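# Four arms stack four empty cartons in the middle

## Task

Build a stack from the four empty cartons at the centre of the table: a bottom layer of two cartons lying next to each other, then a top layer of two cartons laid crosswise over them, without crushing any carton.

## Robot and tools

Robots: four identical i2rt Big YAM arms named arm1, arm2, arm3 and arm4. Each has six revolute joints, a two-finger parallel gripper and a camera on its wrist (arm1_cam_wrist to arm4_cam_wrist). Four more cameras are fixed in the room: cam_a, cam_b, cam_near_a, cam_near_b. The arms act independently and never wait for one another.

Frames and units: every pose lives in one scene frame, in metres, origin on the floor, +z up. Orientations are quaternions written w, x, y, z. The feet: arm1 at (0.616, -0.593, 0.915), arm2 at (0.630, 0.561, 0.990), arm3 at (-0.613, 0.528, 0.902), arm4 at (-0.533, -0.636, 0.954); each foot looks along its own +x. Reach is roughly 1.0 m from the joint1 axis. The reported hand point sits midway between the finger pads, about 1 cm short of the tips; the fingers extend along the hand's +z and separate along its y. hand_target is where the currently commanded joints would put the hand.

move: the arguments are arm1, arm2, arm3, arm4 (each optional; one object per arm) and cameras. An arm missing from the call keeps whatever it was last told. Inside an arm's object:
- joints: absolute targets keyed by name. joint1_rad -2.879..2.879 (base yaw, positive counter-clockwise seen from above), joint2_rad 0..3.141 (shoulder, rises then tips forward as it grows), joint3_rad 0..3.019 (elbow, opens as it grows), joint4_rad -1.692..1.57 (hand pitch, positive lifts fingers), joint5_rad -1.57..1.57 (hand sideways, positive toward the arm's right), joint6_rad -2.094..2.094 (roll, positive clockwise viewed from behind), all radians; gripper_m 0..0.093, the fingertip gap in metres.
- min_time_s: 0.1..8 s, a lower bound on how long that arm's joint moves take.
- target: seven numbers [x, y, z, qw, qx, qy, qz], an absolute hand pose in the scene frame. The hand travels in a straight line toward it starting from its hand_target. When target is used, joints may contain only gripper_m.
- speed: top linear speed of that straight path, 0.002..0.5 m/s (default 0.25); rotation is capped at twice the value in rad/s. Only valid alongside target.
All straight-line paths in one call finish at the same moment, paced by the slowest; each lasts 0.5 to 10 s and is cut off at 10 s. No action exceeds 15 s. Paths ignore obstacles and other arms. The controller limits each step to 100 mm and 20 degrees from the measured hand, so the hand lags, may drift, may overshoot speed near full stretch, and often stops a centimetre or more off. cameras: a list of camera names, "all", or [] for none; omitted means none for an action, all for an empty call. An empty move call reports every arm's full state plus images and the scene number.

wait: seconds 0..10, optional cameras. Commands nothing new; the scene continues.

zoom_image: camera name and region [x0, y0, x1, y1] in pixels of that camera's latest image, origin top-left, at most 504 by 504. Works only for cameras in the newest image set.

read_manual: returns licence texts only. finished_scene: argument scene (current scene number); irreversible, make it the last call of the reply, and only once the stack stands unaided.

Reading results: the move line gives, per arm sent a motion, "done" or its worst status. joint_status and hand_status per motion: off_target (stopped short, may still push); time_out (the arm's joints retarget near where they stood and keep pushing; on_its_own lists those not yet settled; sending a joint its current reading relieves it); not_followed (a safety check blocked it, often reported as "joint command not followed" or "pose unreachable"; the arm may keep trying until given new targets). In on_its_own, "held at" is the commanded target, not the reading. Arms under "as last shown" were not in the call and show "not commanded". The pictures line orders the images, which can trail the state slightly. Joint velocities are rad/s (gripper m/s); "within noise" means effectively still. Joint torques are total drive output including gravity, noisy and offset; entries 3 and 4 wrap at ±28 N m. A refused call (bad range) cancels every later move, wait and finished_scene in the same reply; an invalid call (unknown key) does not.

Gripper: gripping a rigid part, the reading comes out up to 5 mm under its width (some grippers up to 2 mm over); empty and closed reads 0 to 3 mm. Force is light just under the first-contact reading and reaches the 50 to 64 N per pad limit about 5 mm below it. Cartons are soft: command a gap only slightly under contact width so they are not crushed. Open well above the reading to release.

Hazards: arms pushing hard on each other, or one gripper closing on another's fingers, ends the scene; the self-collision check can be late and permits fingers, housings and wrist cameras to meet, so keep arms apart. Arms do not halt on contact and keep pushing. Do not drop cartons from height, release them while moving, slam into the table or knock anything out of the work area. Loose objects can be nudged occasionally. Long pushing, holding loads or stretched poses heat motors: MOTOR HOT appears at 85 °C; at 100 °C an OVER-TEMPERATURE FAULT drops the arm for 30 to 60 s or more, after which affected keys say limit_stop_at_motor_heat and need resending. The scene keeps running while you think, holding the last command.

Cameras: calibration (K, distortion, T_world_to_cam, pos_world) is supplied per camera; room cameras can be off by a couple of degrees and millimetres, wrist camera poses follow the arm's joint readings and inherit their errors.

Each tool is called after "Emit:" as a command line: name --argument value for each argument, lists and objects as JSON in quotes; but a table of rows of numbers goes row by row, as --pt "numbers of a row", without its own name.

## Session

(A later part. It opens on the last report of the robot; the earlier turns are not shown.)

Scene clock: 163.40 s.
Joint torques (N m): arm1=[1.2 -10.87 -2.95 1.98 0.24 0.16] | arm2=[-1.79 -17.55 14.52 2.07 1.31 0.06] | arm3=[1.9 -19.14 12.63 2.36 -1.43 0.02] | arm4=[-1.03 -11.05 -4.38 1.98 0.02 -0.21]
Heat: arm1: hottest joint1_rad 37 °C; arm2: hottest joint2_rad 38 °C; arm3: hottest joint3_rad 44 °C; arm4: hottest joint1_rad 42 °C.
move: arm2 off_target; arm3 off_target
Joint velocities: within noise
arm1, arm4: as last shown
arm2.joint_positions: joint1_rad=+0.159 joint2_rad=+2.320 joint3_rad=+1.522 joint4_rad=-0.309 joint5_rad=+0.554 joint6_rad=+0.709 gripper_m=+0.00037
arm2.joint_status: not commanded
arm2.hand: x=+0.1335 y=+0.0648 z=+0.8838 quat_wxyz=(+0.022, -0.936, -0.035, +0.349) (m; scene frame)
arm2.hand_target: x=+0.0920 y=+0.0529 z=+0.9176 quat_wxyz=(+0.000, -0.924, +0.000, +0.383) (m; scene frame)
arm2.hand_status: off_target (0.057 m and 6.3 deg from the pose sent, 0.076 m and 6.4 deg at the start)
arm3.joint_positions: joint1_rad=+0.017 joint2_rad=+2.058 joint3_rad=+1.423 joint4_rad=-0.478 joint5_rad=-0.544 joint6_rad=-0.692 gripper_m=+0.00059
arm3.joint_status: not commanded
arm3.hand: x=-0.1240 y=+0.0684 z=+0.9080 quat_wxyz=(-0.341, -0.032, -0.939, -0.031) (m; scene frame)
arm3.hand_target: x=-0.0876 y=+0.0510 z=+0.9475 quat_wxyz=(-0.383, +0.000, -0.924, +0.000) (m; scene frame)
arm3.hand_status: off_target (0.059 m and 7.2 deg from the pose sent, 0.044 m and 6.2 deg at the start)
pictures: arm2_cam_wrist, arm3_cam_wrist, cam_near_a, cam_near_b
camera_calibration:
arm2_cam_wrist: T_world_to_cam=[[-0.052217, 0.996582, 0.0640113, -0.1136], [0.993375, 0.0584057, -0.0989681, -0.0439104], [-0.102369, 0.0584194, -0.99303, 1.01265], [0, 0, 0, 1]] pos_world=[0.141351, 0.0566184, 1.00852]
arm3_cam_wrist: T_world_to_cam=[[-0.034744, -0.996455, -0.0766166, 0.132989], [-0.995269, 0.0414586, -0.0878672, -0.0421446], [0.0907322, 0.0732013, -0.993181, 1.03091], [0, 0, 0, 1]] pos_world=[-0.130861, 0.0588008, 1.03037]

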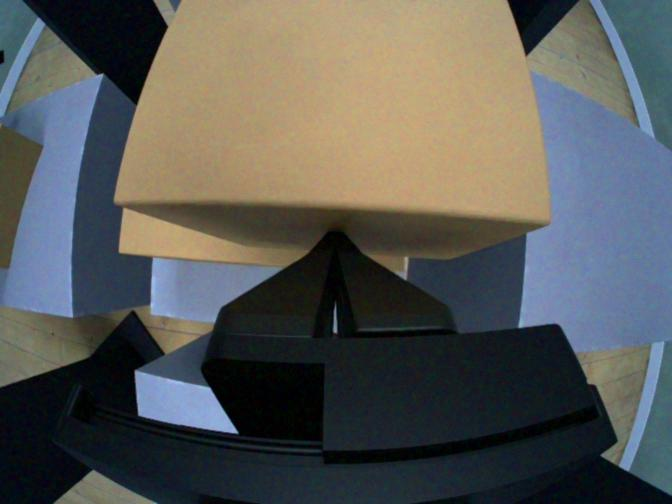

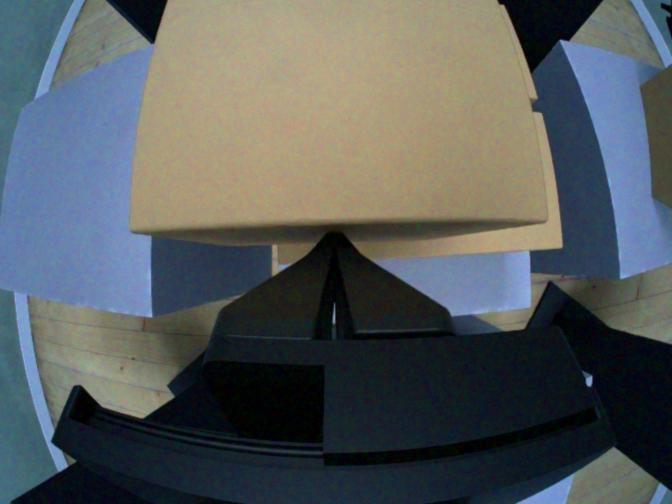

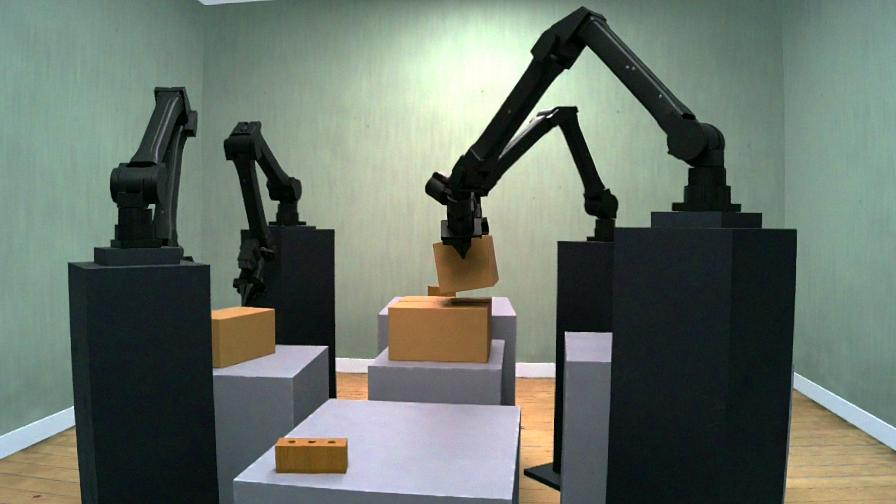

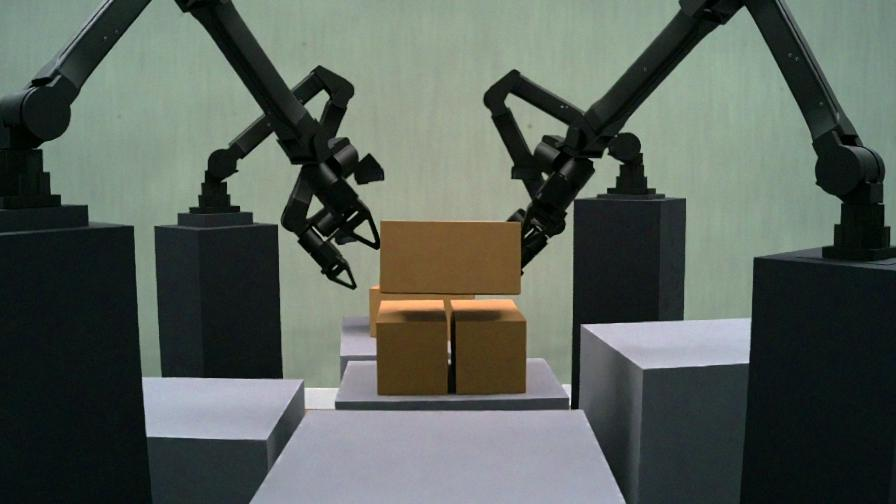

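Emit:
move --arm2 '{"target":[0.089,0.034,0.875,0,0.9239,0,-0.3827],"speed":0.04}' --arm3 '{"target":[-0.084,0.030,0.905,0.3827,0,0.9239,0],"speed":0.04}' --cameras '["cam_near_a","cam_near_b"]'

Emit:
zoom_image --camera "cam_near_a" --region '[360, 200, 560, 380]'

Emit:
zoom_image --camera "cam_near_b" --region '[340, 200, 560, 410]'

Scene clock: 166.20 s.
Joint torques (N m): arm1=[1.26 -10.93 -2.93 1.96 0.25 0.16] | arm2=[-1.9 -18.02 14.3 3.04 1.26 0.06] | arm3=[1.85 -19.49 12.16 2.24 -1.37 0.01] | arm4=[-0.91 -11.05 -4.4 1.96 0.02 -0.22]
Heat: arm1: hottest joint1_rad 37 °C; arm2: hottest joint2_rad 39 °C; arm3: hottest joint3_rad 44 °C; arm4: hottest joint1_rad 42 °C.
move: arm2 off_target; arm3 off_target
Joint velocities: within noise
arm1, arm4: as last shown
arm2.joint_positions: joint1_rad=+0.170 joint2_rad=+2.414 joint3_rad=+1.583 joint4_rad=-0.309 joint5_rad=+0.563 joint6_rad=+0.724 gripper_m=+0.00037
arm2.joint_status: not commanded
arm2.hand: x=+0.1353 y=+0.0561 z=+0.8434 quat_wxyz=(+0.032, -0.938, -0.037, +0.342) (m; scene frame)
arm2.hand_target: x=+0.0924 y=+0.0383 z=+0.8786 quat_wxyz=(+0.000, -0.924, +0.000, +0.383) (m; scene frame)
arm2.hand_status: off_target (0.060 m and 7.4 deg from the pose sent, 0.055 m and 6.3 deg at the start)
arm3.joint_positions: joint1_rad=+0.001 joint2_rad=+2.146 joint3_rad=+1.462 joint4_rad=-0.430 joint5_rad=-0.554 joint6_rad=-0.709 gripper_m=+0.00059
arm3.joint_status: not commanded
arm3.hand: x=-0.1217 y=+0.0507 z=+0.8722 quat_wxyz=(-0.345, -0.030, -0.938, -0.029) (m; scene frame)
arm3.hand_target: x=-0.0870 y=+0.0336 z=+0.9071 quat_wxyz=(-0.383, +0.000, -0.924, +0.000) (m; scene frame)
arm3.hand_status: off_target (0.054 m and 6.7 deg from the pose sent, 0.056 m and 7.2 deg at the start)
pictures: cam_near_a, cam_near_b

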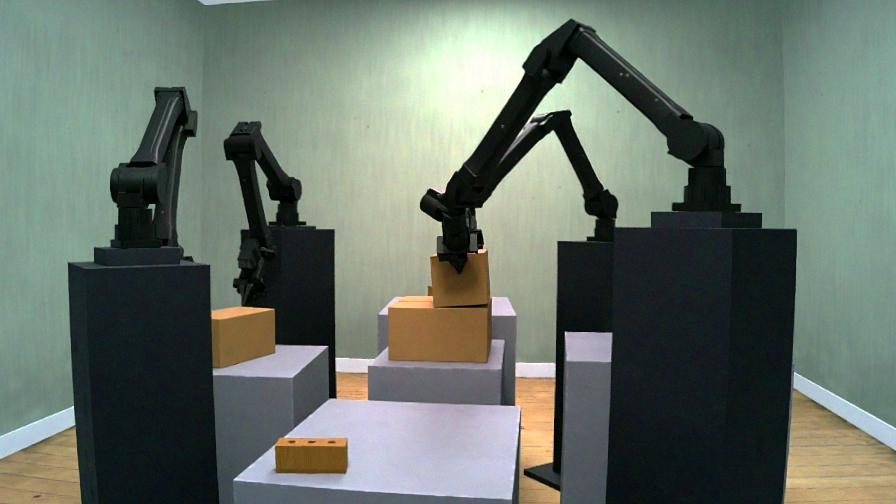

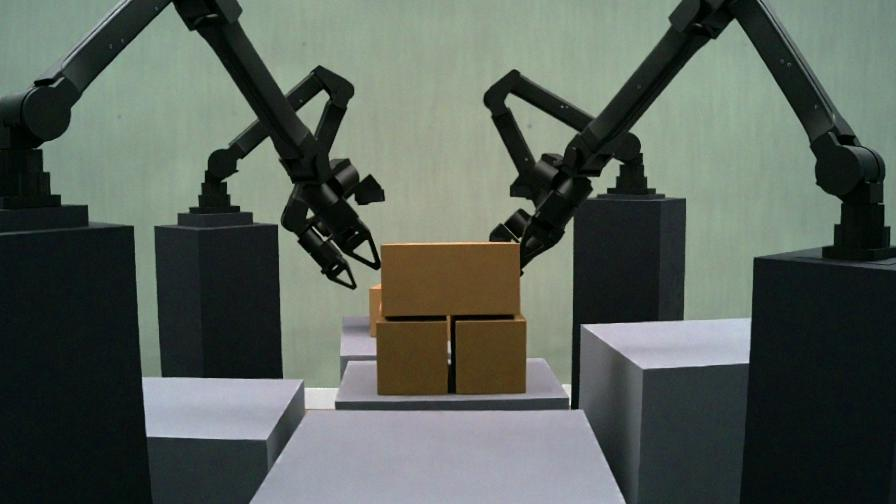

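Scaled by 2.520 from the camera's 896x504 image, which has a finer 1280x720 frame.

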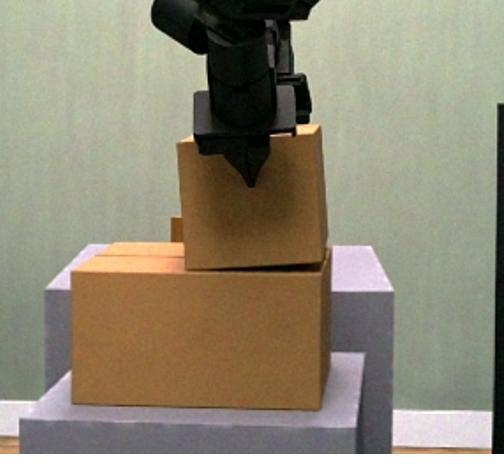

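Scaled by 2.291 from the camera's 896x504 image, which has a finer 1280x720 frame.

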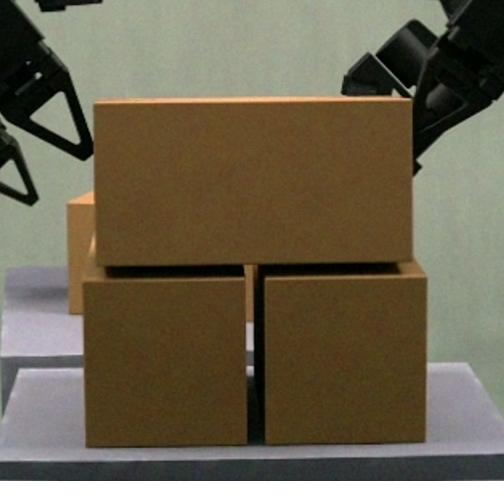

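Emit:
move --arm2 '{"target":[0.089,0.042,0.852,0,0.9239,0,-0.3827],"speed":0.03}' --arm3 '{"target":[-0.084,0.036,0.882,0.3827,0,0.9239,0],"speed":0.03}' --cameras '["cam_near_a","cam_near_b"]'

Emit:
zoom_image --camera "cam_near_a" --region '[360, 200, 560, 380]'

Scene clock: 168.53 s.
Joint torques (N m): arm1=[1.2 -10.93 -2.95 1.98 0.24 0.16] | arm2=[-2.96 -16.5 12.97 3.29 1.06 0.01] | arm3=[2.9 -18.43 10.62 2.45 -1.24 0.11] | arm4=[-1.2 -10.93 -4.41 1.99 0.02 -0.22]
Heat: arm1: hottest joint1_rad 37 °C; arm2: hottest joint2_rad 39 °C; arm3: hottest joint3_rad 45 °C; arm4: hottest joint1_rad 42 °C.
move: arm2 off_target; arm3 off_target
Joint velocities: within noise
arm1, arm4: as last shown
arm2.joint_positions: joint1_rad=+0.176 joint2_rad=+2.430 joint3_rad=+1.583 joint4_rad=-0.265 joint5_rad=+0.564 joint6_rad=+0.724 gripper_m=+0.00037
arm2.joint_status: not commanded
arm2.hand: x=+0.1354 y=+0.0504 z=+0.8365 quat_wxyz=(+0.022, -0.935, -0.035, +0.351) (m; scene frame)
arm2.hand_target: x=+0.0916 y=+0.0458 z=+0.8548 quat_wxyz=(+0.001, -0.924, +0.000, +0.383) (m; scene frame)
arm2.hand_status: off_target (0.050 m and 6.1 deg from the pose sent, 0.049 m and 7.5 deg at the start)
arm3.joint_positions: joint1_rad=-0.006 joint2_rad=+2.163 joint3_rad=+1.462 joint4_rad=-0.380 joint5_rad=-0.555 joint6_rad=-0.710 gripper_m=+0.00059
arm3.joint_status: not commanded
arm3.hand: x=-0.1206 y=+0.0419 z=+0.8661 quat_wxyz=(-0.355, -0.029, -0.934, -0.016) (m; scene frame)
arm3.hand_target: x=-0.0859 y=+0.0385 z=+0.8834 quat_wxyz=(-0.383, +0.000, -0.924, +0.000) (m; scene frame)
arm3.hand_status: off_target (0.040 m and 5.1 deg from the pose sent, 0.042 m and 6.7 deg at the start)
pictures: cam_near_a, cam_near_b

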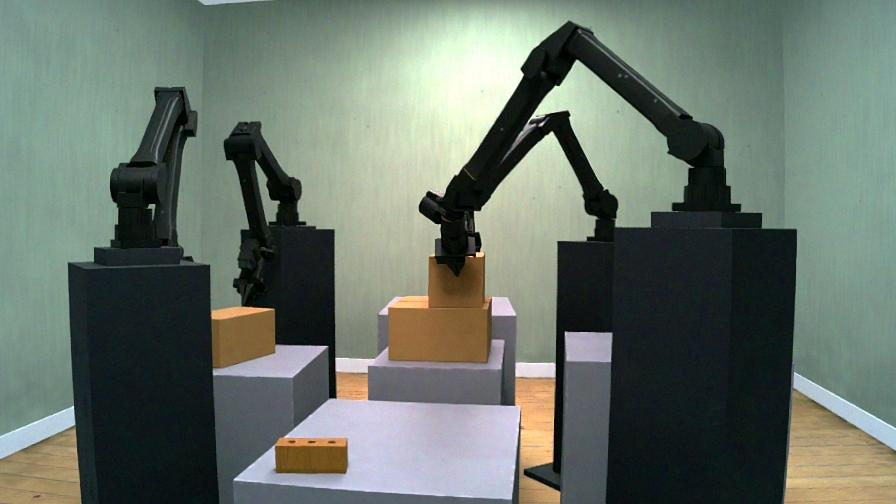

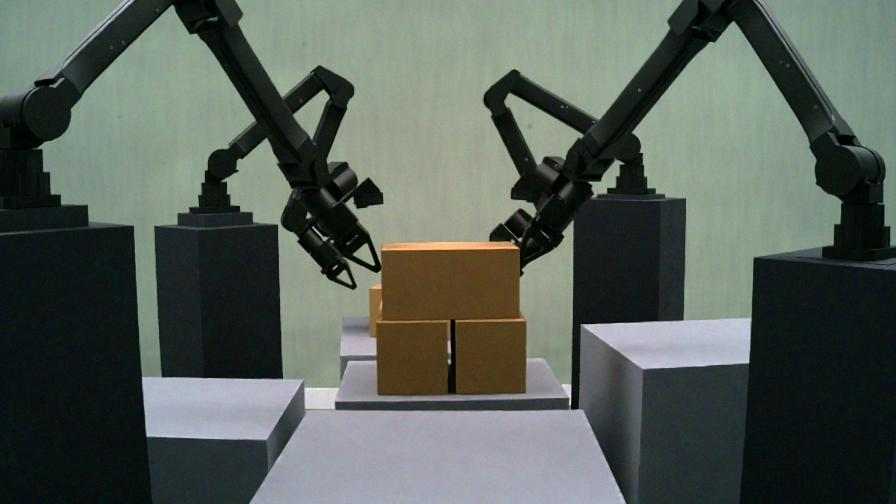

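Scaled by 2.520 from the camera's 896x504 image, which has a finer 1280x720 frame.

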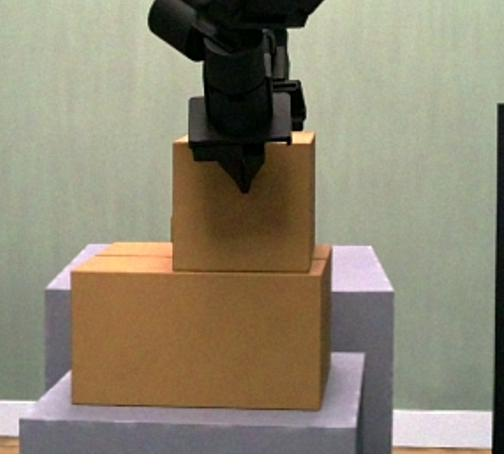

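Emit:
move --arm2 '{"target":[0.089,0.055,0.89,0,0.9239,0,-0.3827],"speed":0.04}' --arm3 '{"target":[-0.084,0.049,0.92,0.3827,0,0.9239,0],"speed":0.04}' --cameras '["cam_near_a","cam_near_b"]'

Emit:
zoom_image --camera "cam_near_a" --region '[360, 200, 560, 380]'

Scene clock: 171.20 s.
Joint torques (N m): arm1=[1.2 -10.87 -2.96 1.96 0.24 0.16] | arm2=[-3.9 -21.13 8.28 2.32 1.09 -0.09] | arm3=[3.96 -21.3 9.16 1.33 -1.15 0.2] | arm4=[-1.08 -11.05 -4.42 1.94 0.01 -0.22]
Heat: arm1: hottest joint1_rad 37 °C; arm2: hottest joint2_rad 39 °C; arm3: hottest joint3_rad 45 °C; arm4: hottest joint1_rad 42 °C.
move: arm2 off_target; arm3 off_target
Joint velocities: within noise
arm1, arm4: as last shown
arm2.joint_positions: joint1_rad=+0.176 joint2_rad=+2.427 joint3_rad=+1.583 joint4_rad=-0.265 joint5_rad=+0.558 joint6_rad=+0.722 gripper_m=+0.00037
arm2.joint_status: not commanded
arm2.hand: x=+0.1354 y=+0.0489 z=+0.8384 quat_wxyz=(+0.019, -0.936, -0.037, +0.350) (m; scene frame)
arm2.hand_target: x=+0.0906 y=+0.0572 z=+0.8897 quat_wxyz=(+0.001, -0.924, +0.000, +0.383) (m; scene frame)
arm2.hand_status: off_target (0.070 m and 6.2 deg from the pose sent, 0.071 m and 6.1 deg at the start)
arm3.joint_positions: joint1_rad=-0.006 joint2_rad=+2.127 joint3_rad=+1.462 joint4_rad=-0.397 joint5_rad=-0.550 joint6_rad=-0.704 gripper_m=+0.00059
arm3.joint_status: not commanded
arm3.hand: x=-0.1197 y=+0.0394 z=+0.8880 quat_wxyz=(-0.359, -0.029, -0.933, -0.008) (m; scene frame)
arm3.hand_target: x=-0.0855 y=+0.0507 z=+0.9202 quat_wxyz=(-0.383, +0.000, -0.924, -0.001) (m; scene frame)
arm3.hand_status: off_target (0.049 m and 4.5 deg from the pose sent, 0.066 m and 5.1 deg at the start)
pictures: cam_near_a, cam_near_b

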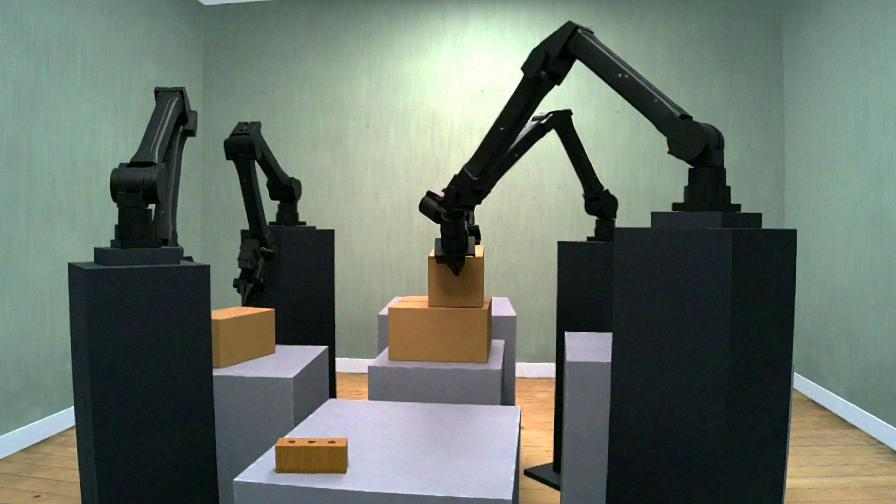

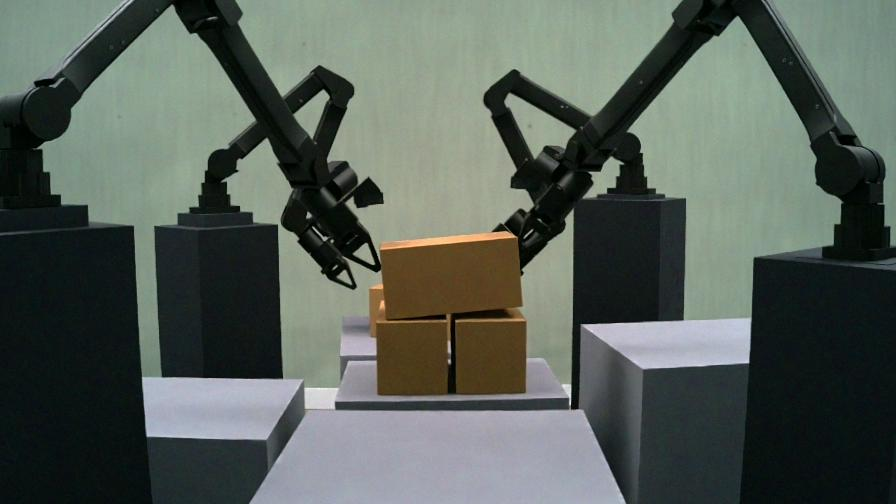

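Scaled by 2.520 from the camera's 896x504 image, which has a finer 1280x720 frame.

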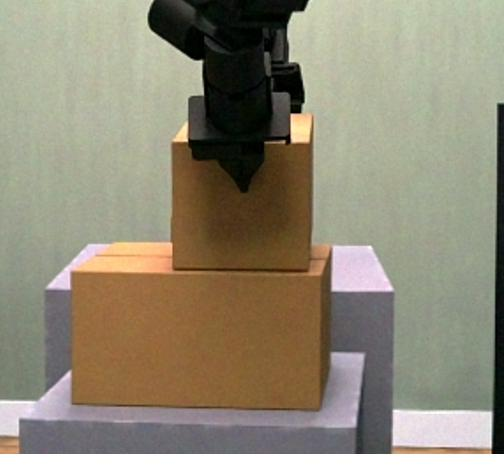

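Emit:
move --arm2 '{"target":[0.089,0.085,0.905,0,0.9239,0,-0.3827],"speed":0.04}' --arm3 '{"target":[-0.084,0.079,0.92,0.3827,0,0.9239,0],"speed":0.04}' --cameras '["cam_near_a","cam_near_b"]'

Emit:
zoom_image --camera "cam_near_a" --region '[360, 200, 560, 380]'

Scene clock: 173.13 s.
Joint torques (N m): arm1=[1.26 -10.87 -2.95 1.96 0.25 0.16] | arm2=[-4.42 -20.78 7.69 3.26 0.89 -0.11] | arm3=[4.48 -21.83 8.51 2.5 -1.09 0.22] | arm4=[-0.97 -10.93 -4.38 1.95 0.01 -0.22]
Heat: arm1: hottest joint1_rad 37 °C; arm2: hottest joint2_rad 40 °C; arm3: hottest joint3_rad 45 °C; arm4: hottest joint1_rad 42 °C.
move: arm2 off_target; arm3 off_target
Joint velocities: within noise
arm1, arm4: as last shown
arm2.joint_positions: joint1_rad=+0.145 joint2_rad=+2.344 joint3_rad=+1.489 joint4_rad=-0.243 joint5_rad=+0.548 joint6_rad=+0.693 gripper_m=+0.00037
arm2.joint_status: not commanded
arm2.hand: x=+0.1326 y=+0.0774 z=+0.8622 quat_wxyz=(+0.022, -0.936, -0.036, +0.349) (m; scene frame)
arm2.hand_target: x=+0.0908 y=+0.0870 z=+0.9051 quat_wxyz=(+0.001, -0.924, +0.000, +0.383) (m; scene frame)
arm2.hand_status: off_target (0.062 m and 6.3 deg from the pose sent, 0.089 m and 6.2 deg at the start)
arm3.joint_positions: joint1_rad=+0.019 joint2_rad=+2.088 joint3_rad=+1.377 joint4_rad=-0.366 joint5_rad=-0.535 joint6_rad=-0.673 gripper_m=+0.00059
arm3.joint_status: not commanded
arm3.hand: x=-0.1248 y=+0.0699 z=+0.8811 quat_wxyz=(-0.349, -0.036, -0.936, -0.018) (m; scene frame)
arm3.hand_target: x=-0.0861 y=+0.0812 z=+0.9204 quat_wxyz=(-0.383, +0.000, -0.924, -0.001) (m; scene frame)
arm3.hand_status: off_target (0.057 m and 6.1 deg from the pose sent, 0.062 m and 4.5 deg at the start)
pictures: cam_near_a, cam_near_b

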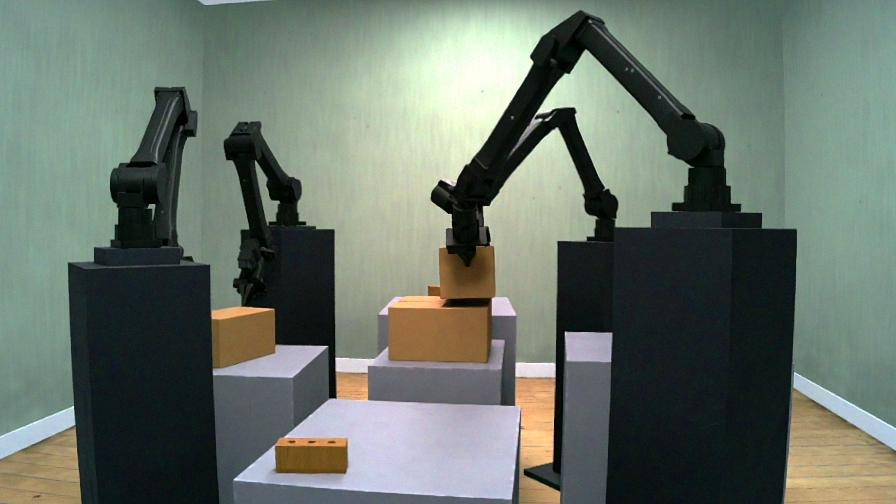

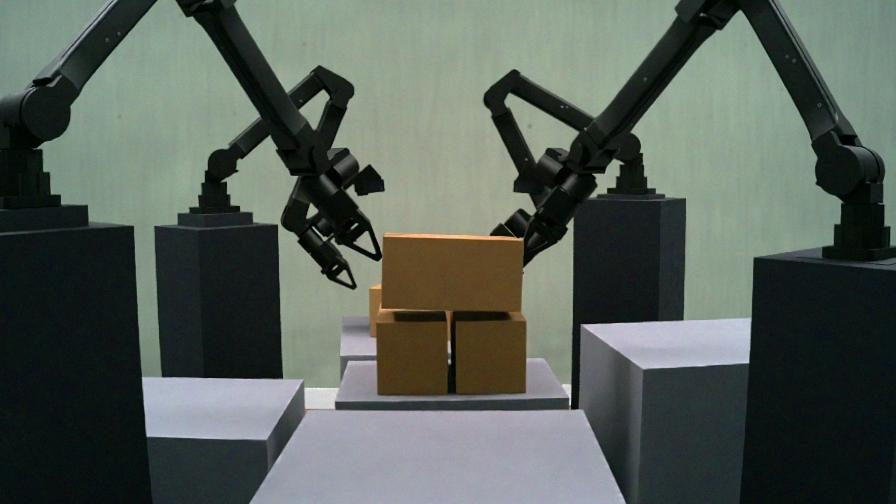

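Scaled by 2.520 from the camera's 896x504 image, which has a finer 1280x720 frame.

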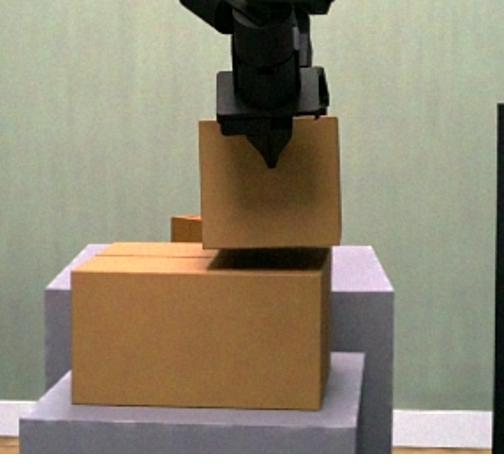

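Emit:
move --arm2 '{"target":[0.089,0.08,0.862,0,0.9239,0,-0.3827],"speed":0.04}' --arm3 '{"target":[-0.084,0.074,0.886,0.3827,0,0.9239,0],"speed":0.04}' --cameras '["cam_near_a","cam_near_b"]'

Emit:
zoom_image --camera "cam_near_a" --region '[360, 200, 560, 380]'

Scene clock: 175.63 s.
Joint torques (N m): arm1=[1.26 -10.87 -2.95 1.95 0.24 0.16] | arm2=[-3.43 -16.91 10.26 3.21 1.11 -0.05] | arm3=[4.01 -18.84 9.28 2.36 -1.3 0.14] | arm4=[-1.2 -10.99 -4.45 1.98 0.01 -0.22]
Heat: arm1: hottest joint1_rad 37 °C; arm2: hottest joint2_rad 40 °C; arm3: hottest joint3_rad 45 °C; arm4: hottest joint1_rad 42 °C.
move: arm2 off_target; arm3 off_target
Joint velocities: within noise
arm1: as last shown
arm2.joint_positions: joint1_rad=+0.145 joint2_rad=+2.383 joint3_rad=+1.486 joint4_rad=-0.188 joint5_rad=+0.543 joint6_rad=+0.693 gripper_m=+0.00037
arm2.joint_status: not commanded
arm2.hand: x=+0.1336 y=+0.0781 z=+0.8406 quat_wxyz=(+0.015, -0.935, -0.034, +0.352) (m; scene frame)
arm2.hand_target: x=+0.0912 y=+0.0828 z=+0.8635 quat_wxyz=(+0.001, -0.924, +0.000, +0.383) (m; scene frame)
arm2.hand_status: off_target (0.049 m and 5.8 deg from the pose sent, 0.044 m and 6.3 deg at the start)
arm3.joint_positions: joint1_rad=+0.019 joint2_rad=+2.113 joint3_rad=+1.365 joint4_rad=-0.306 joint5_rad=-0.532 joint6_rad=-0.673 gripper_m=+0.00059
arm3.joint_status: not commanded
arm3.hand: x=-0.1235 y=+0.0677 z=+0.8669 quat_wxyz=(-0.355, -0.033, -0.934, -0.009) (m; scene frame)
arm3.hand_target: x=-0.0859 y=+0.0761 z=+0.8871 quat_wxyz=(-0.383, +0.000, -0.924, -0.001) (m; scene frame)
arm3.hand_status: off_target (0.044 m and 5.2 deg from the pose sent, 0.041 m and 6.1 deg at the start)
arm4.joint_positions: joint1_rad=-1.045 joint2_rad=+2.606 joint3_rad=+0.580 joint4_rad=+1.265 joint5_rad=-0.046 joint6_rad=-0.046 gripper_m=+0.00019
arm4.joint_status: not commanded
arm4.hand: x=-0.1386 y=-0.6498 z=+0.7053 quat_wxyz=(-0.395, +0.005, -0.919, -0.002) (m; scene frame)
arm4.hand_target: x=-0.1549 y=-0.6545 z=+0.7003 quat_wxyz=(-0.382, +0.000, -0.924, +0.000) (m; scene frame)
arm4.hand_status: not commanded
pictures: cam_near_a, cam_near_b

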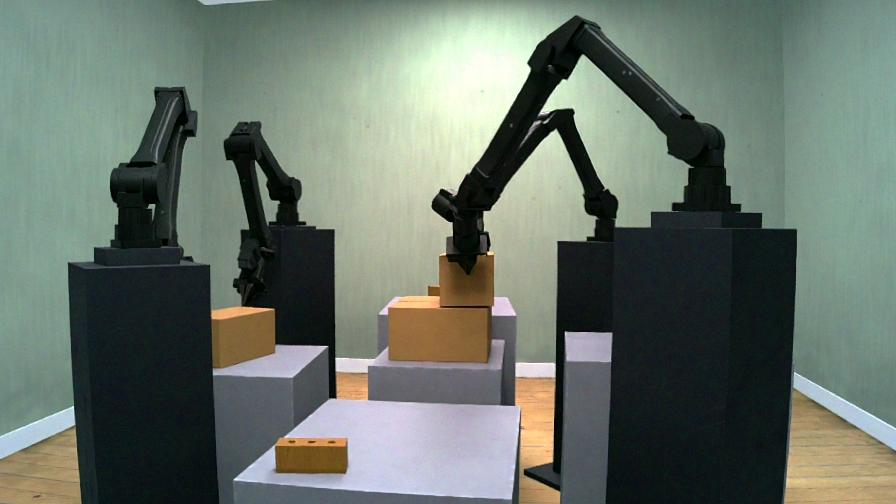

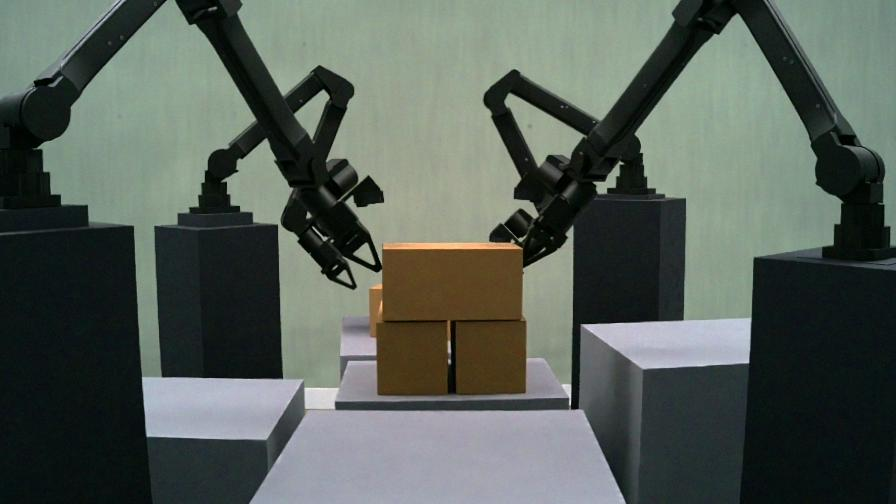

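Scaled by 2.520 from the camera's 896x504 image, which has a finer 1280x720 frame.

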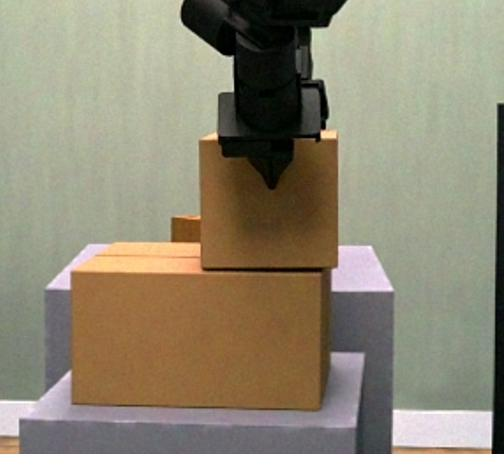

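Emit:
move --arm2 '{"target":[0.20,0.08,0.85,0,0.9239,0,-0.3827],"speed":0.05}' --arm3 '{"target":[-0.19,0.074,0.876,0.3827,0,0.9239,0],"speed":0.05}' --cameras '["cam_near_a","cam_near_b"]'

Emit:
zoom_image --camera "cam_near_a" --region '[360, 200, 560, 380]'

Scene clock: 179.30 s.
Joint torques (N m): arm1=[1.26 -10.93 -2.93 1.95 0.24 0.16] | arm2=[1.14 -18.02 4.96 2.1 0.64 0.05] | arm3=[-0.5 -18.96 6.09 1.44 -0.63 0] | arm4=[-1.14 -11.11 -4.44 1.94 0.02 -0.2]
Heat: arm1: hottest joint1_rad 37 °C; arm2: hottest joint2_rad 40 °C; arm3: hottest joint3_rad 45 °C; arm4: hottest joint1_rad 42 °C.
move: arm2 off_target; arm3 off_target
Joint velocities: within noise
arm1.joint_positions: joint1_rad=+1.055 joint2_rad=+2.417 joint3_rad=+0.478 joint4_rad=+1.114 joint5_rad=+0.180 joint6_rad=+0.179 gripper_m=+0.00035
arm1.joint_status: not commanded
arm1.hand: x=+0.2398 y=-0.6543 z=+0.7092 quat_wxyz=(-0.005, +0.928, -0.003, -0.373) (m; scene frame)
arm1.hand_target: x=+0.2400 y=-0.6599 z=+0.7196 quat_wxyz=(+0.000, +0.924, +0.000, -0.383) (m; scene frame)
arm1.hand_status: not commanded
arm2.joint_positions: joint1_rad=+0.237 joint2_rad=+2.339 joint3_rad=+1.325 joint4_rad=-0.112 joint5_rad=+0.629 joint6_rad=+0.832 gripper_m=+0.00037
arm2.joint_status: not commanded
arm2.hand: x=+0.2011 y=+0.0899 z=+0.8313 quat_wxyz=(+0.018, -0.929, -0.008, +0.370) (m; scene frame)
arm2.hand_target: x=+0.2000 y=+0.0801 z=+0.8498 quat_wxyz=(+0.000, -0.924, +0.000, +0.382) (m; scene frame)
arm2.hand_status: off_target (0.021 m and 2.7 deg from the pose sent, 0.067 m and 5.8 deg at the start)
arm3.joint_positions: joint1_rad=-0.069 joint2_rad=+2.041 joint3_rad=+1.199 joint4_rad=-0.259 joint5_rad=-0.621 joint6_rad=-0.812 gripper_m=+0.00059
arm3.joint_status: not commanded
arm3.hand: x=-0.1891 y=+0.0839 z=+0.8613 quat_wxyz=(-0.372, -0.005, -0.928, -0.016) (m; scene frame)
arm3.hand_target: x=-0.1901 y=+0.0740 z=+0.8761 quat_wxyz=(-0.383, +0.000, -0.924, +0.000) (m; scene frame)
arm3.hand_status: off_target (0.018 m and 2.3 deg from the pose sent, 0.067 m and 5.2 deg at the start)
arm4: as last shown
pictures: cam_near_a, cam_near_b

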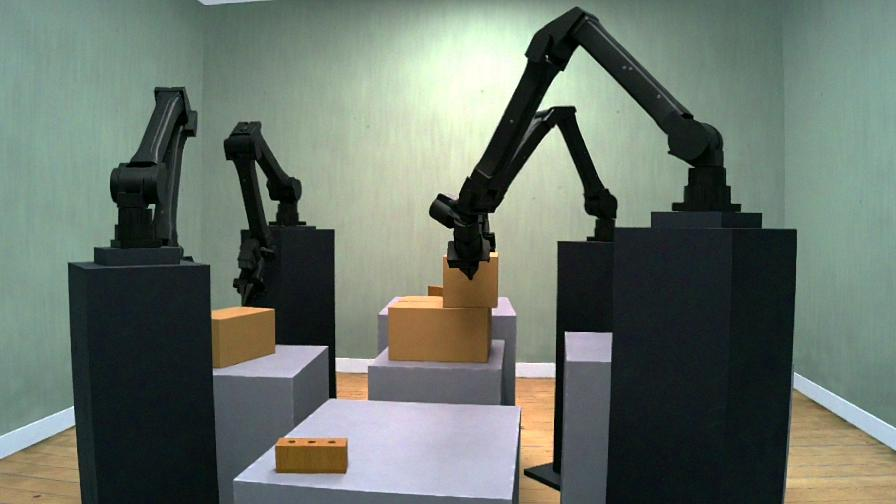

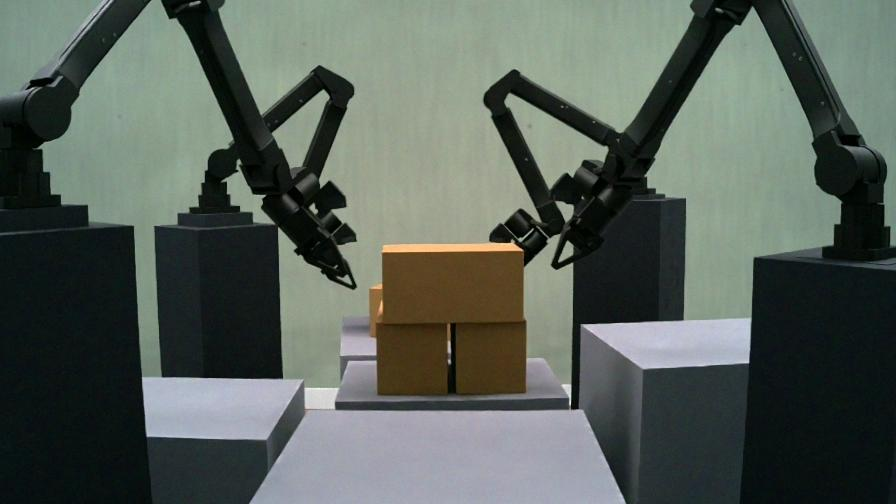

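Scaled by 2.520 from the camera's 896x504 image, which has a finer 1280x720 frame.

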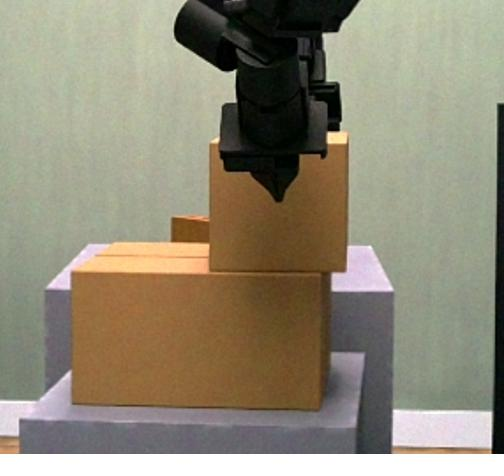

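Emit:
move --arm2 '{"target":[0.35,0.35,1.05,0,0.9239,0,-0.3827],"speed":0.2}' --arm3 '{"target":[-0.33,0.35,1.05,0.3827,0,0.9239,0],"speed":0.2}' --arm1 '{"target":[0.23,-0.676,0.73,-0.0483,0.9165,-0.1166,-0.3796],"speed":0.1}' --arm4 '{"target":[-0.155,-0.589,0.77,0.3796,0.1166,0.9165,-0.0483],"speed":0.1}' --cameras '[]'

Emit:
move --arm1 '{"target":[0.204,-0.676,0.695,-0.0483,0.9165,-0.1166,-0.3796],"speed":0.08}' --arm4 '{"target":[-0.115,-0.589,0.692,0.3796,0.1166,0.9165,-0.0483],"speed":0.08}' --cameras '["all"]'

Scene clock: 184.67 s.
Joint torques (N m): arm1=[1.2 -11.05 -0.46 0.87 0.39 0.16] | arm2=[-0.62 -5.42 6.97 0.9 0.27 -0.13] | arm3=[1.38 -4.89 8.75 0.8 -0.22 0.23] | arm4=[1.2 -13.04 -2.5 0.96 0.4 -0.07]
Heat: arm1: hottest joint1_rad 37 °C; arm2: hottest joint2_rad 40 °C; arm3: hottest joint3_rad 45 °C; arm4: hottest joint1_rad 42 °C.
move: arm1 off_target; arm2 done; arm3 done; arm4 done
Joint velocities: within noise
arm1.joint_positions: joint1_rad=+1.200 joint2_rad=+2.315 joint3_rad=+0.507 joint4_rad=+0.887 joint5_rad=+0.444 joint6_rad=+0.493 gripper_m=+0.00035
arm1.joint_status: not commanded
arm1.hand: x=+0.2375 y=-0.6670 z=+0.7226 quat_wxyz=(-0.056, +0.920, -0.118, -0.370) (m; scene frame)
arm1.hand_target: x=+0.2301 y=-0.6759 z=+0.7300 quat_wxyz=(-0.048, +0.916, -0.117, -0.380) (m; scene frame)
arm1.hand_status: off_target (0.014 m and 1.4 deg from the pose sent, 0.032 m and 14.1 deg at the start)
arm2.joint_positions: joint1_rad=+0.181 joint2_rad=+1.222 joint3_rad=+0.452 joint4_rad=-0.268 joint5_rad=+0.603 joint6_rad=+0.773 gripper_m=+0.00037
arm2.joint_status: not commanded
arm2.hand: x=+0.3492 y=+0.3445 z=+1.0493 quat_wxyz=(-0.003, -0.923, +0.001, +0.385) (m; scene frame)
arm2.hand_target: x=+0.3499 y=+0.3499 z=+1.0499 quat_wxyz=(+0.000, -0.924, +0.000, +0.383) (m; scene frame)
arm2.hand_status: done (0.006 m and 0.4 deg from the pose sent, 0.371 m and 2.7 deg at the start)
arm3.joint_positions: joint1_rad=+0.060 joint2_rad=+0.913 joint3_rad=+0.532 joint4_rad=-0.602 joint5_rad=-0.549 joint6_rad=-0.669 gripper_m=+0.00059
arm3.joint_status: not commanded
arm3.hand: x=-0.3324 y=+0.3465 z=+1.0463 quat_wxyz=(-0.382, -0.003, -0.924, +0.001) (m; scene frame)
arm3.hand_target: x=-0.3300 y=+0.3500 z=+1.0500 quat_wxyz=(-0.383, +0.000, -0.924, +0.000) (m; scene frame)
arm3.hand_status: done (0.006 m and 0.4 deg from the pose sent, 0.355 m and 2.3 deg at the start)
arm4.joint_positions: joint1_rad=-0.711 joint2_rad=+2.332 joint3_rad=+0.478 joint4_rad=+0.999 joint5_rad=+0.376 joint6_rad=+0.397 gripper_m=+0.00019
arm4.joint_status: not commanded
arm4.hand: x=-0.1493 y=-0.5928 z=+0.7671 quat_wxyz=(-0.383, -0.120, -0.915, +0.050) (m; scene frame)
arm4.hand_target: x=-0.1550 y=-0.5891 z=+0.7698 quat_wxyz=(-0.380, -0.116, -0.917, +0.048) (m; scene frame)
arm4.hand_status: done (0.007 m and 0.6 deg from the pose sent, 0.090 m and 15.2 deg at the start)
pictures: none
No camera images: "cameras" was empty.

Scene clock: 186.33 s.
Joint torques (N m): arm1=[-1.44 -9.17 -0.18 1.5 0.14 0.03] | arm2=[-0.38 -5.36 6.91 1.11 0.23 -0.15] | arm3=[1.38 -4.89 8.79 0.81 -0.22 0.22] | arm4=[-1.14 -11.93 -0.62 1.77 0.23 -0.26]
Heat: arm1: hottest joint1_rad 37 °C; arm2: hottest joint2_rad 40 °C; arm3: hottest joint3_rad 45 °C; arm4: hottest joint1_rad 42 °C.
move: arm1 done; arm4 done
Joint velocities: within noise
arm1.joint_positions: joint1_rad=+1.198 joint2_rad=+2.392 joint3_rad=+0.616 joint4_rad=+0.887 joint5_rad=+0.431 joint6_rad=+0.479 gripper_m=+0.00035
arm1.joint_status: not commanded
arm1.hand: x=+0.2052 y=-0.6816 z=+0.6996 quat_wxyz=(-0.045, +0.916, -0.114, -0.381) (m; scene frame)
arm1.hand_target: x=+0.2042 y=-0.6760 z=+0.6950 quat_wxyz=(-0.048, +0.917, -0.117, -0.379) (m; scene frame)
arm1.hand_status: done (0.007 m and 0.5 deg from the pose sent, 0.044 m and 1.4 deg at the start)
arm2, arm3: as last shown
arm4.joint_positions: joint1_rad=-0.717 joint2_rad=+2.539 joint3_rad=+0.674 joint4_rad=+1.013 joint5_rad=+0.357 joint6_rad=+0.385 gripper_m=+0.00019
arm4.joint_status: not commanded
arm4.hand: x=-0.1139 y=-0.5822 z=+0.6991 quat_wxyz=(-0.381, -0.114, -0.916, +0.045) (m; scene frame)
arm4.hand_target: x=-0.1151 y=-0.5889 z=+0.6923 quat_wxyz=(-0.380, -0.117, -0.916, +0.048) (m; scene frame)
arm4.hand_status: done (0.010 m and 0.6 deg from the pose sent, 0.083 m and 0.6 deg at the start)
pictures: arm1_cam_wrist, arm2_cam_wrist, arm3_cam_wrist, arm4_cam_wrist, cam_a, cam_b, cam_near_a, cam_near_b
camera_calibration:
arm1_cam_wrist: T_world_to_cam=[[0.231245, 0.972893, 0.00202762, 0.61385], [0.958424, -0.227447, -0.17231, -0.227749], [-0.167178, 0.0417892, -0.985041, 0.876326], [0, 0, 0, 1]] pos_world=[0.222833, -0.685633, 0.822729]
arm2_cam_wrist: T_world_to_cam=[[-0.00236965, 0.999968, -0.0076943, -0.334987], [0.984185, 0.000969248, -0.177138, -0.153111], [-0.177125, -0.00799238, -0.984156, 1.2224], [0, 0, 0, 1]] pos_world=[0.366414, 0.344894, 1.17333]
arm3_cam_wrist: T_world_to_cam=[[-0.0030485, -0.999991, 0.00294031, 0.341944], [-0.984387, 0.00248343, -0.176001, -0.139565], [0.175992, -0.00343094, -0.984386, 1.21253], [0, 0, 0, 1]] pos_world=[-0.349739, 0.346448, 1.16802]
arm4_cam_wrist: T_world_to_cam=[[-0.233192, -0.972431, -0.000101803, -0.595568], [-0.958389, 0.229843, -0.169299, 0.14661], [0.164655, -0.0393816, -0.985565, 0.807536], [0, 0, 0, 1]] pos_world=[-0.131337, -0.581044, 0.82064]

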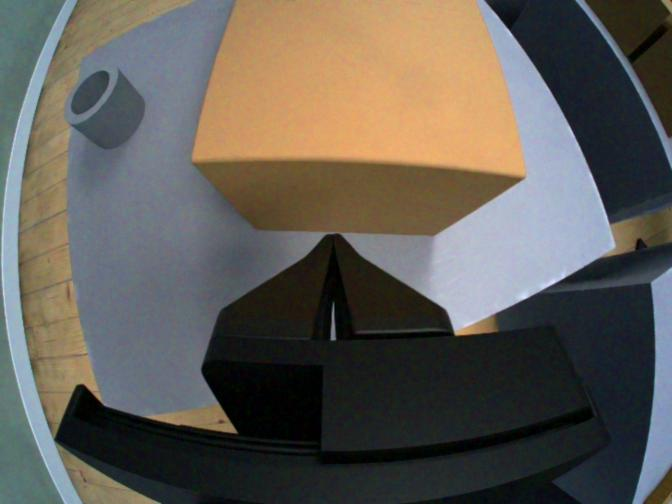

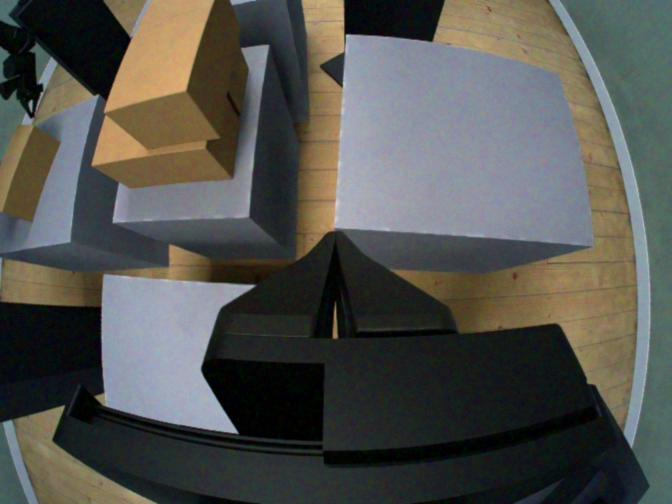

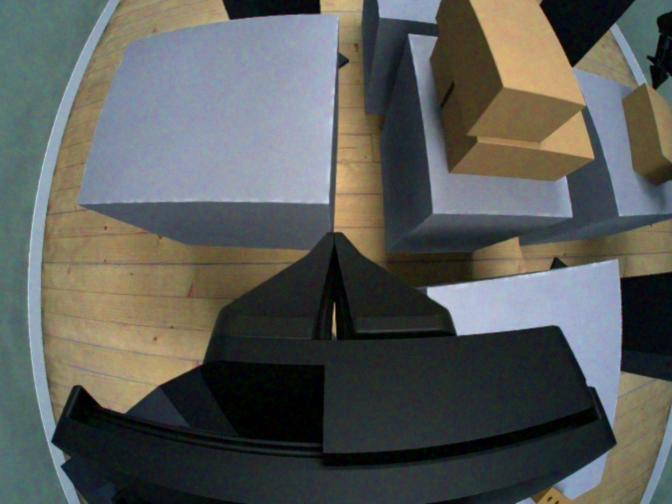

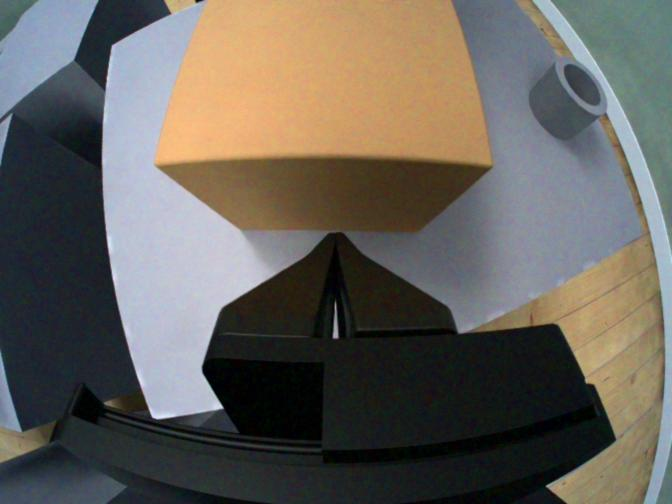

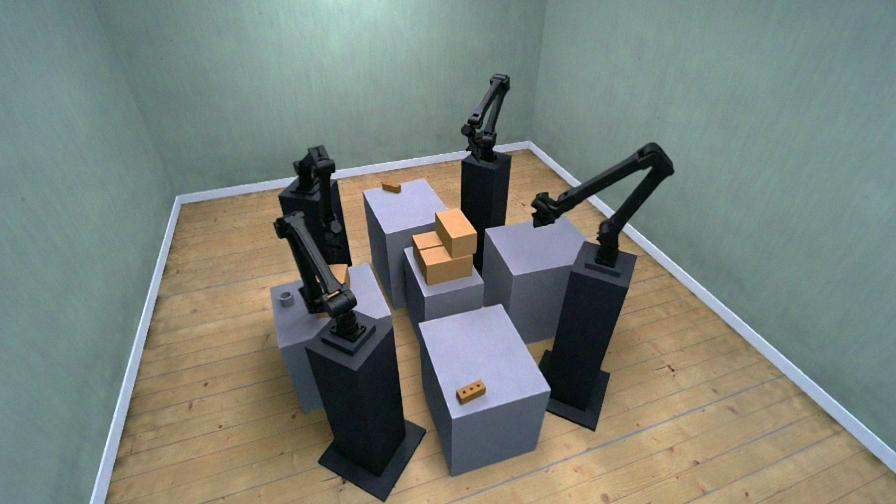

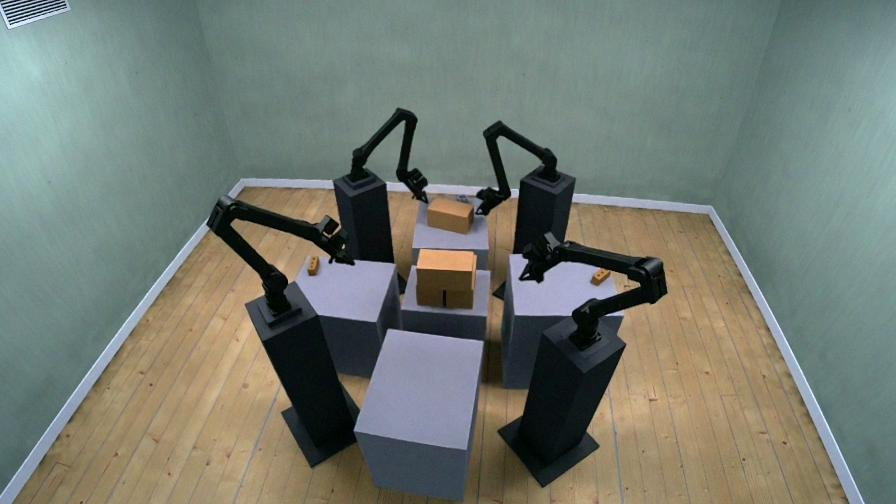

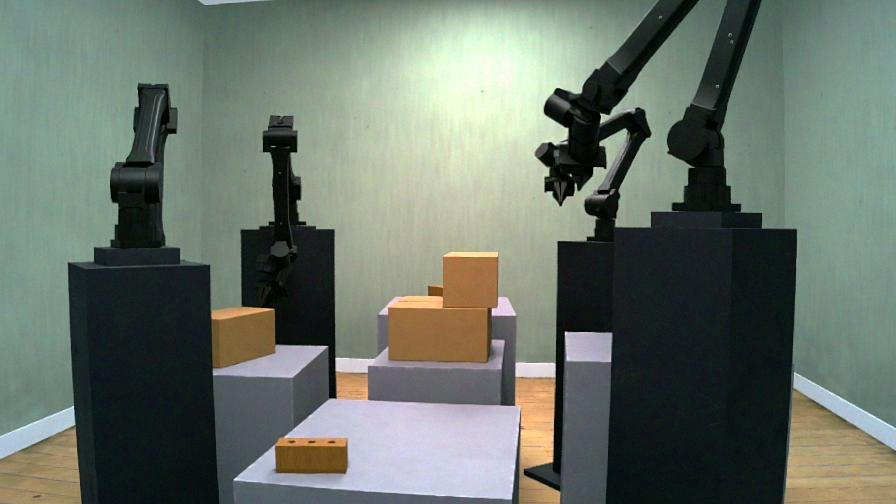

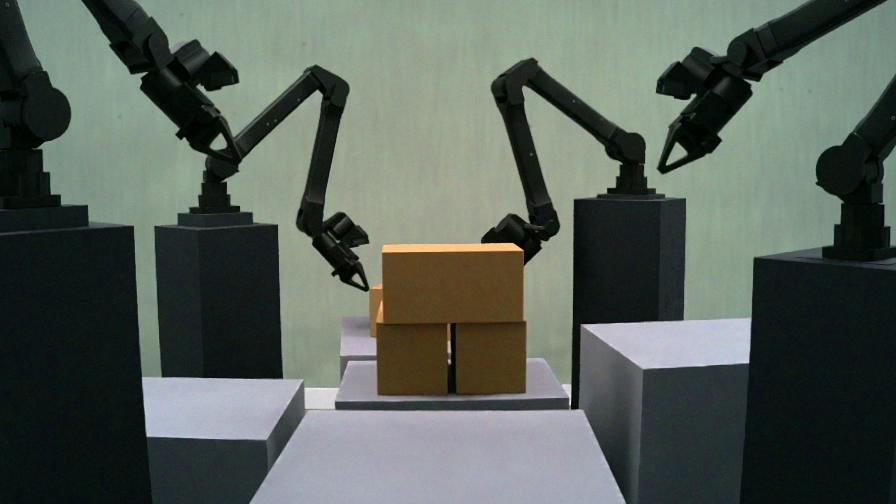

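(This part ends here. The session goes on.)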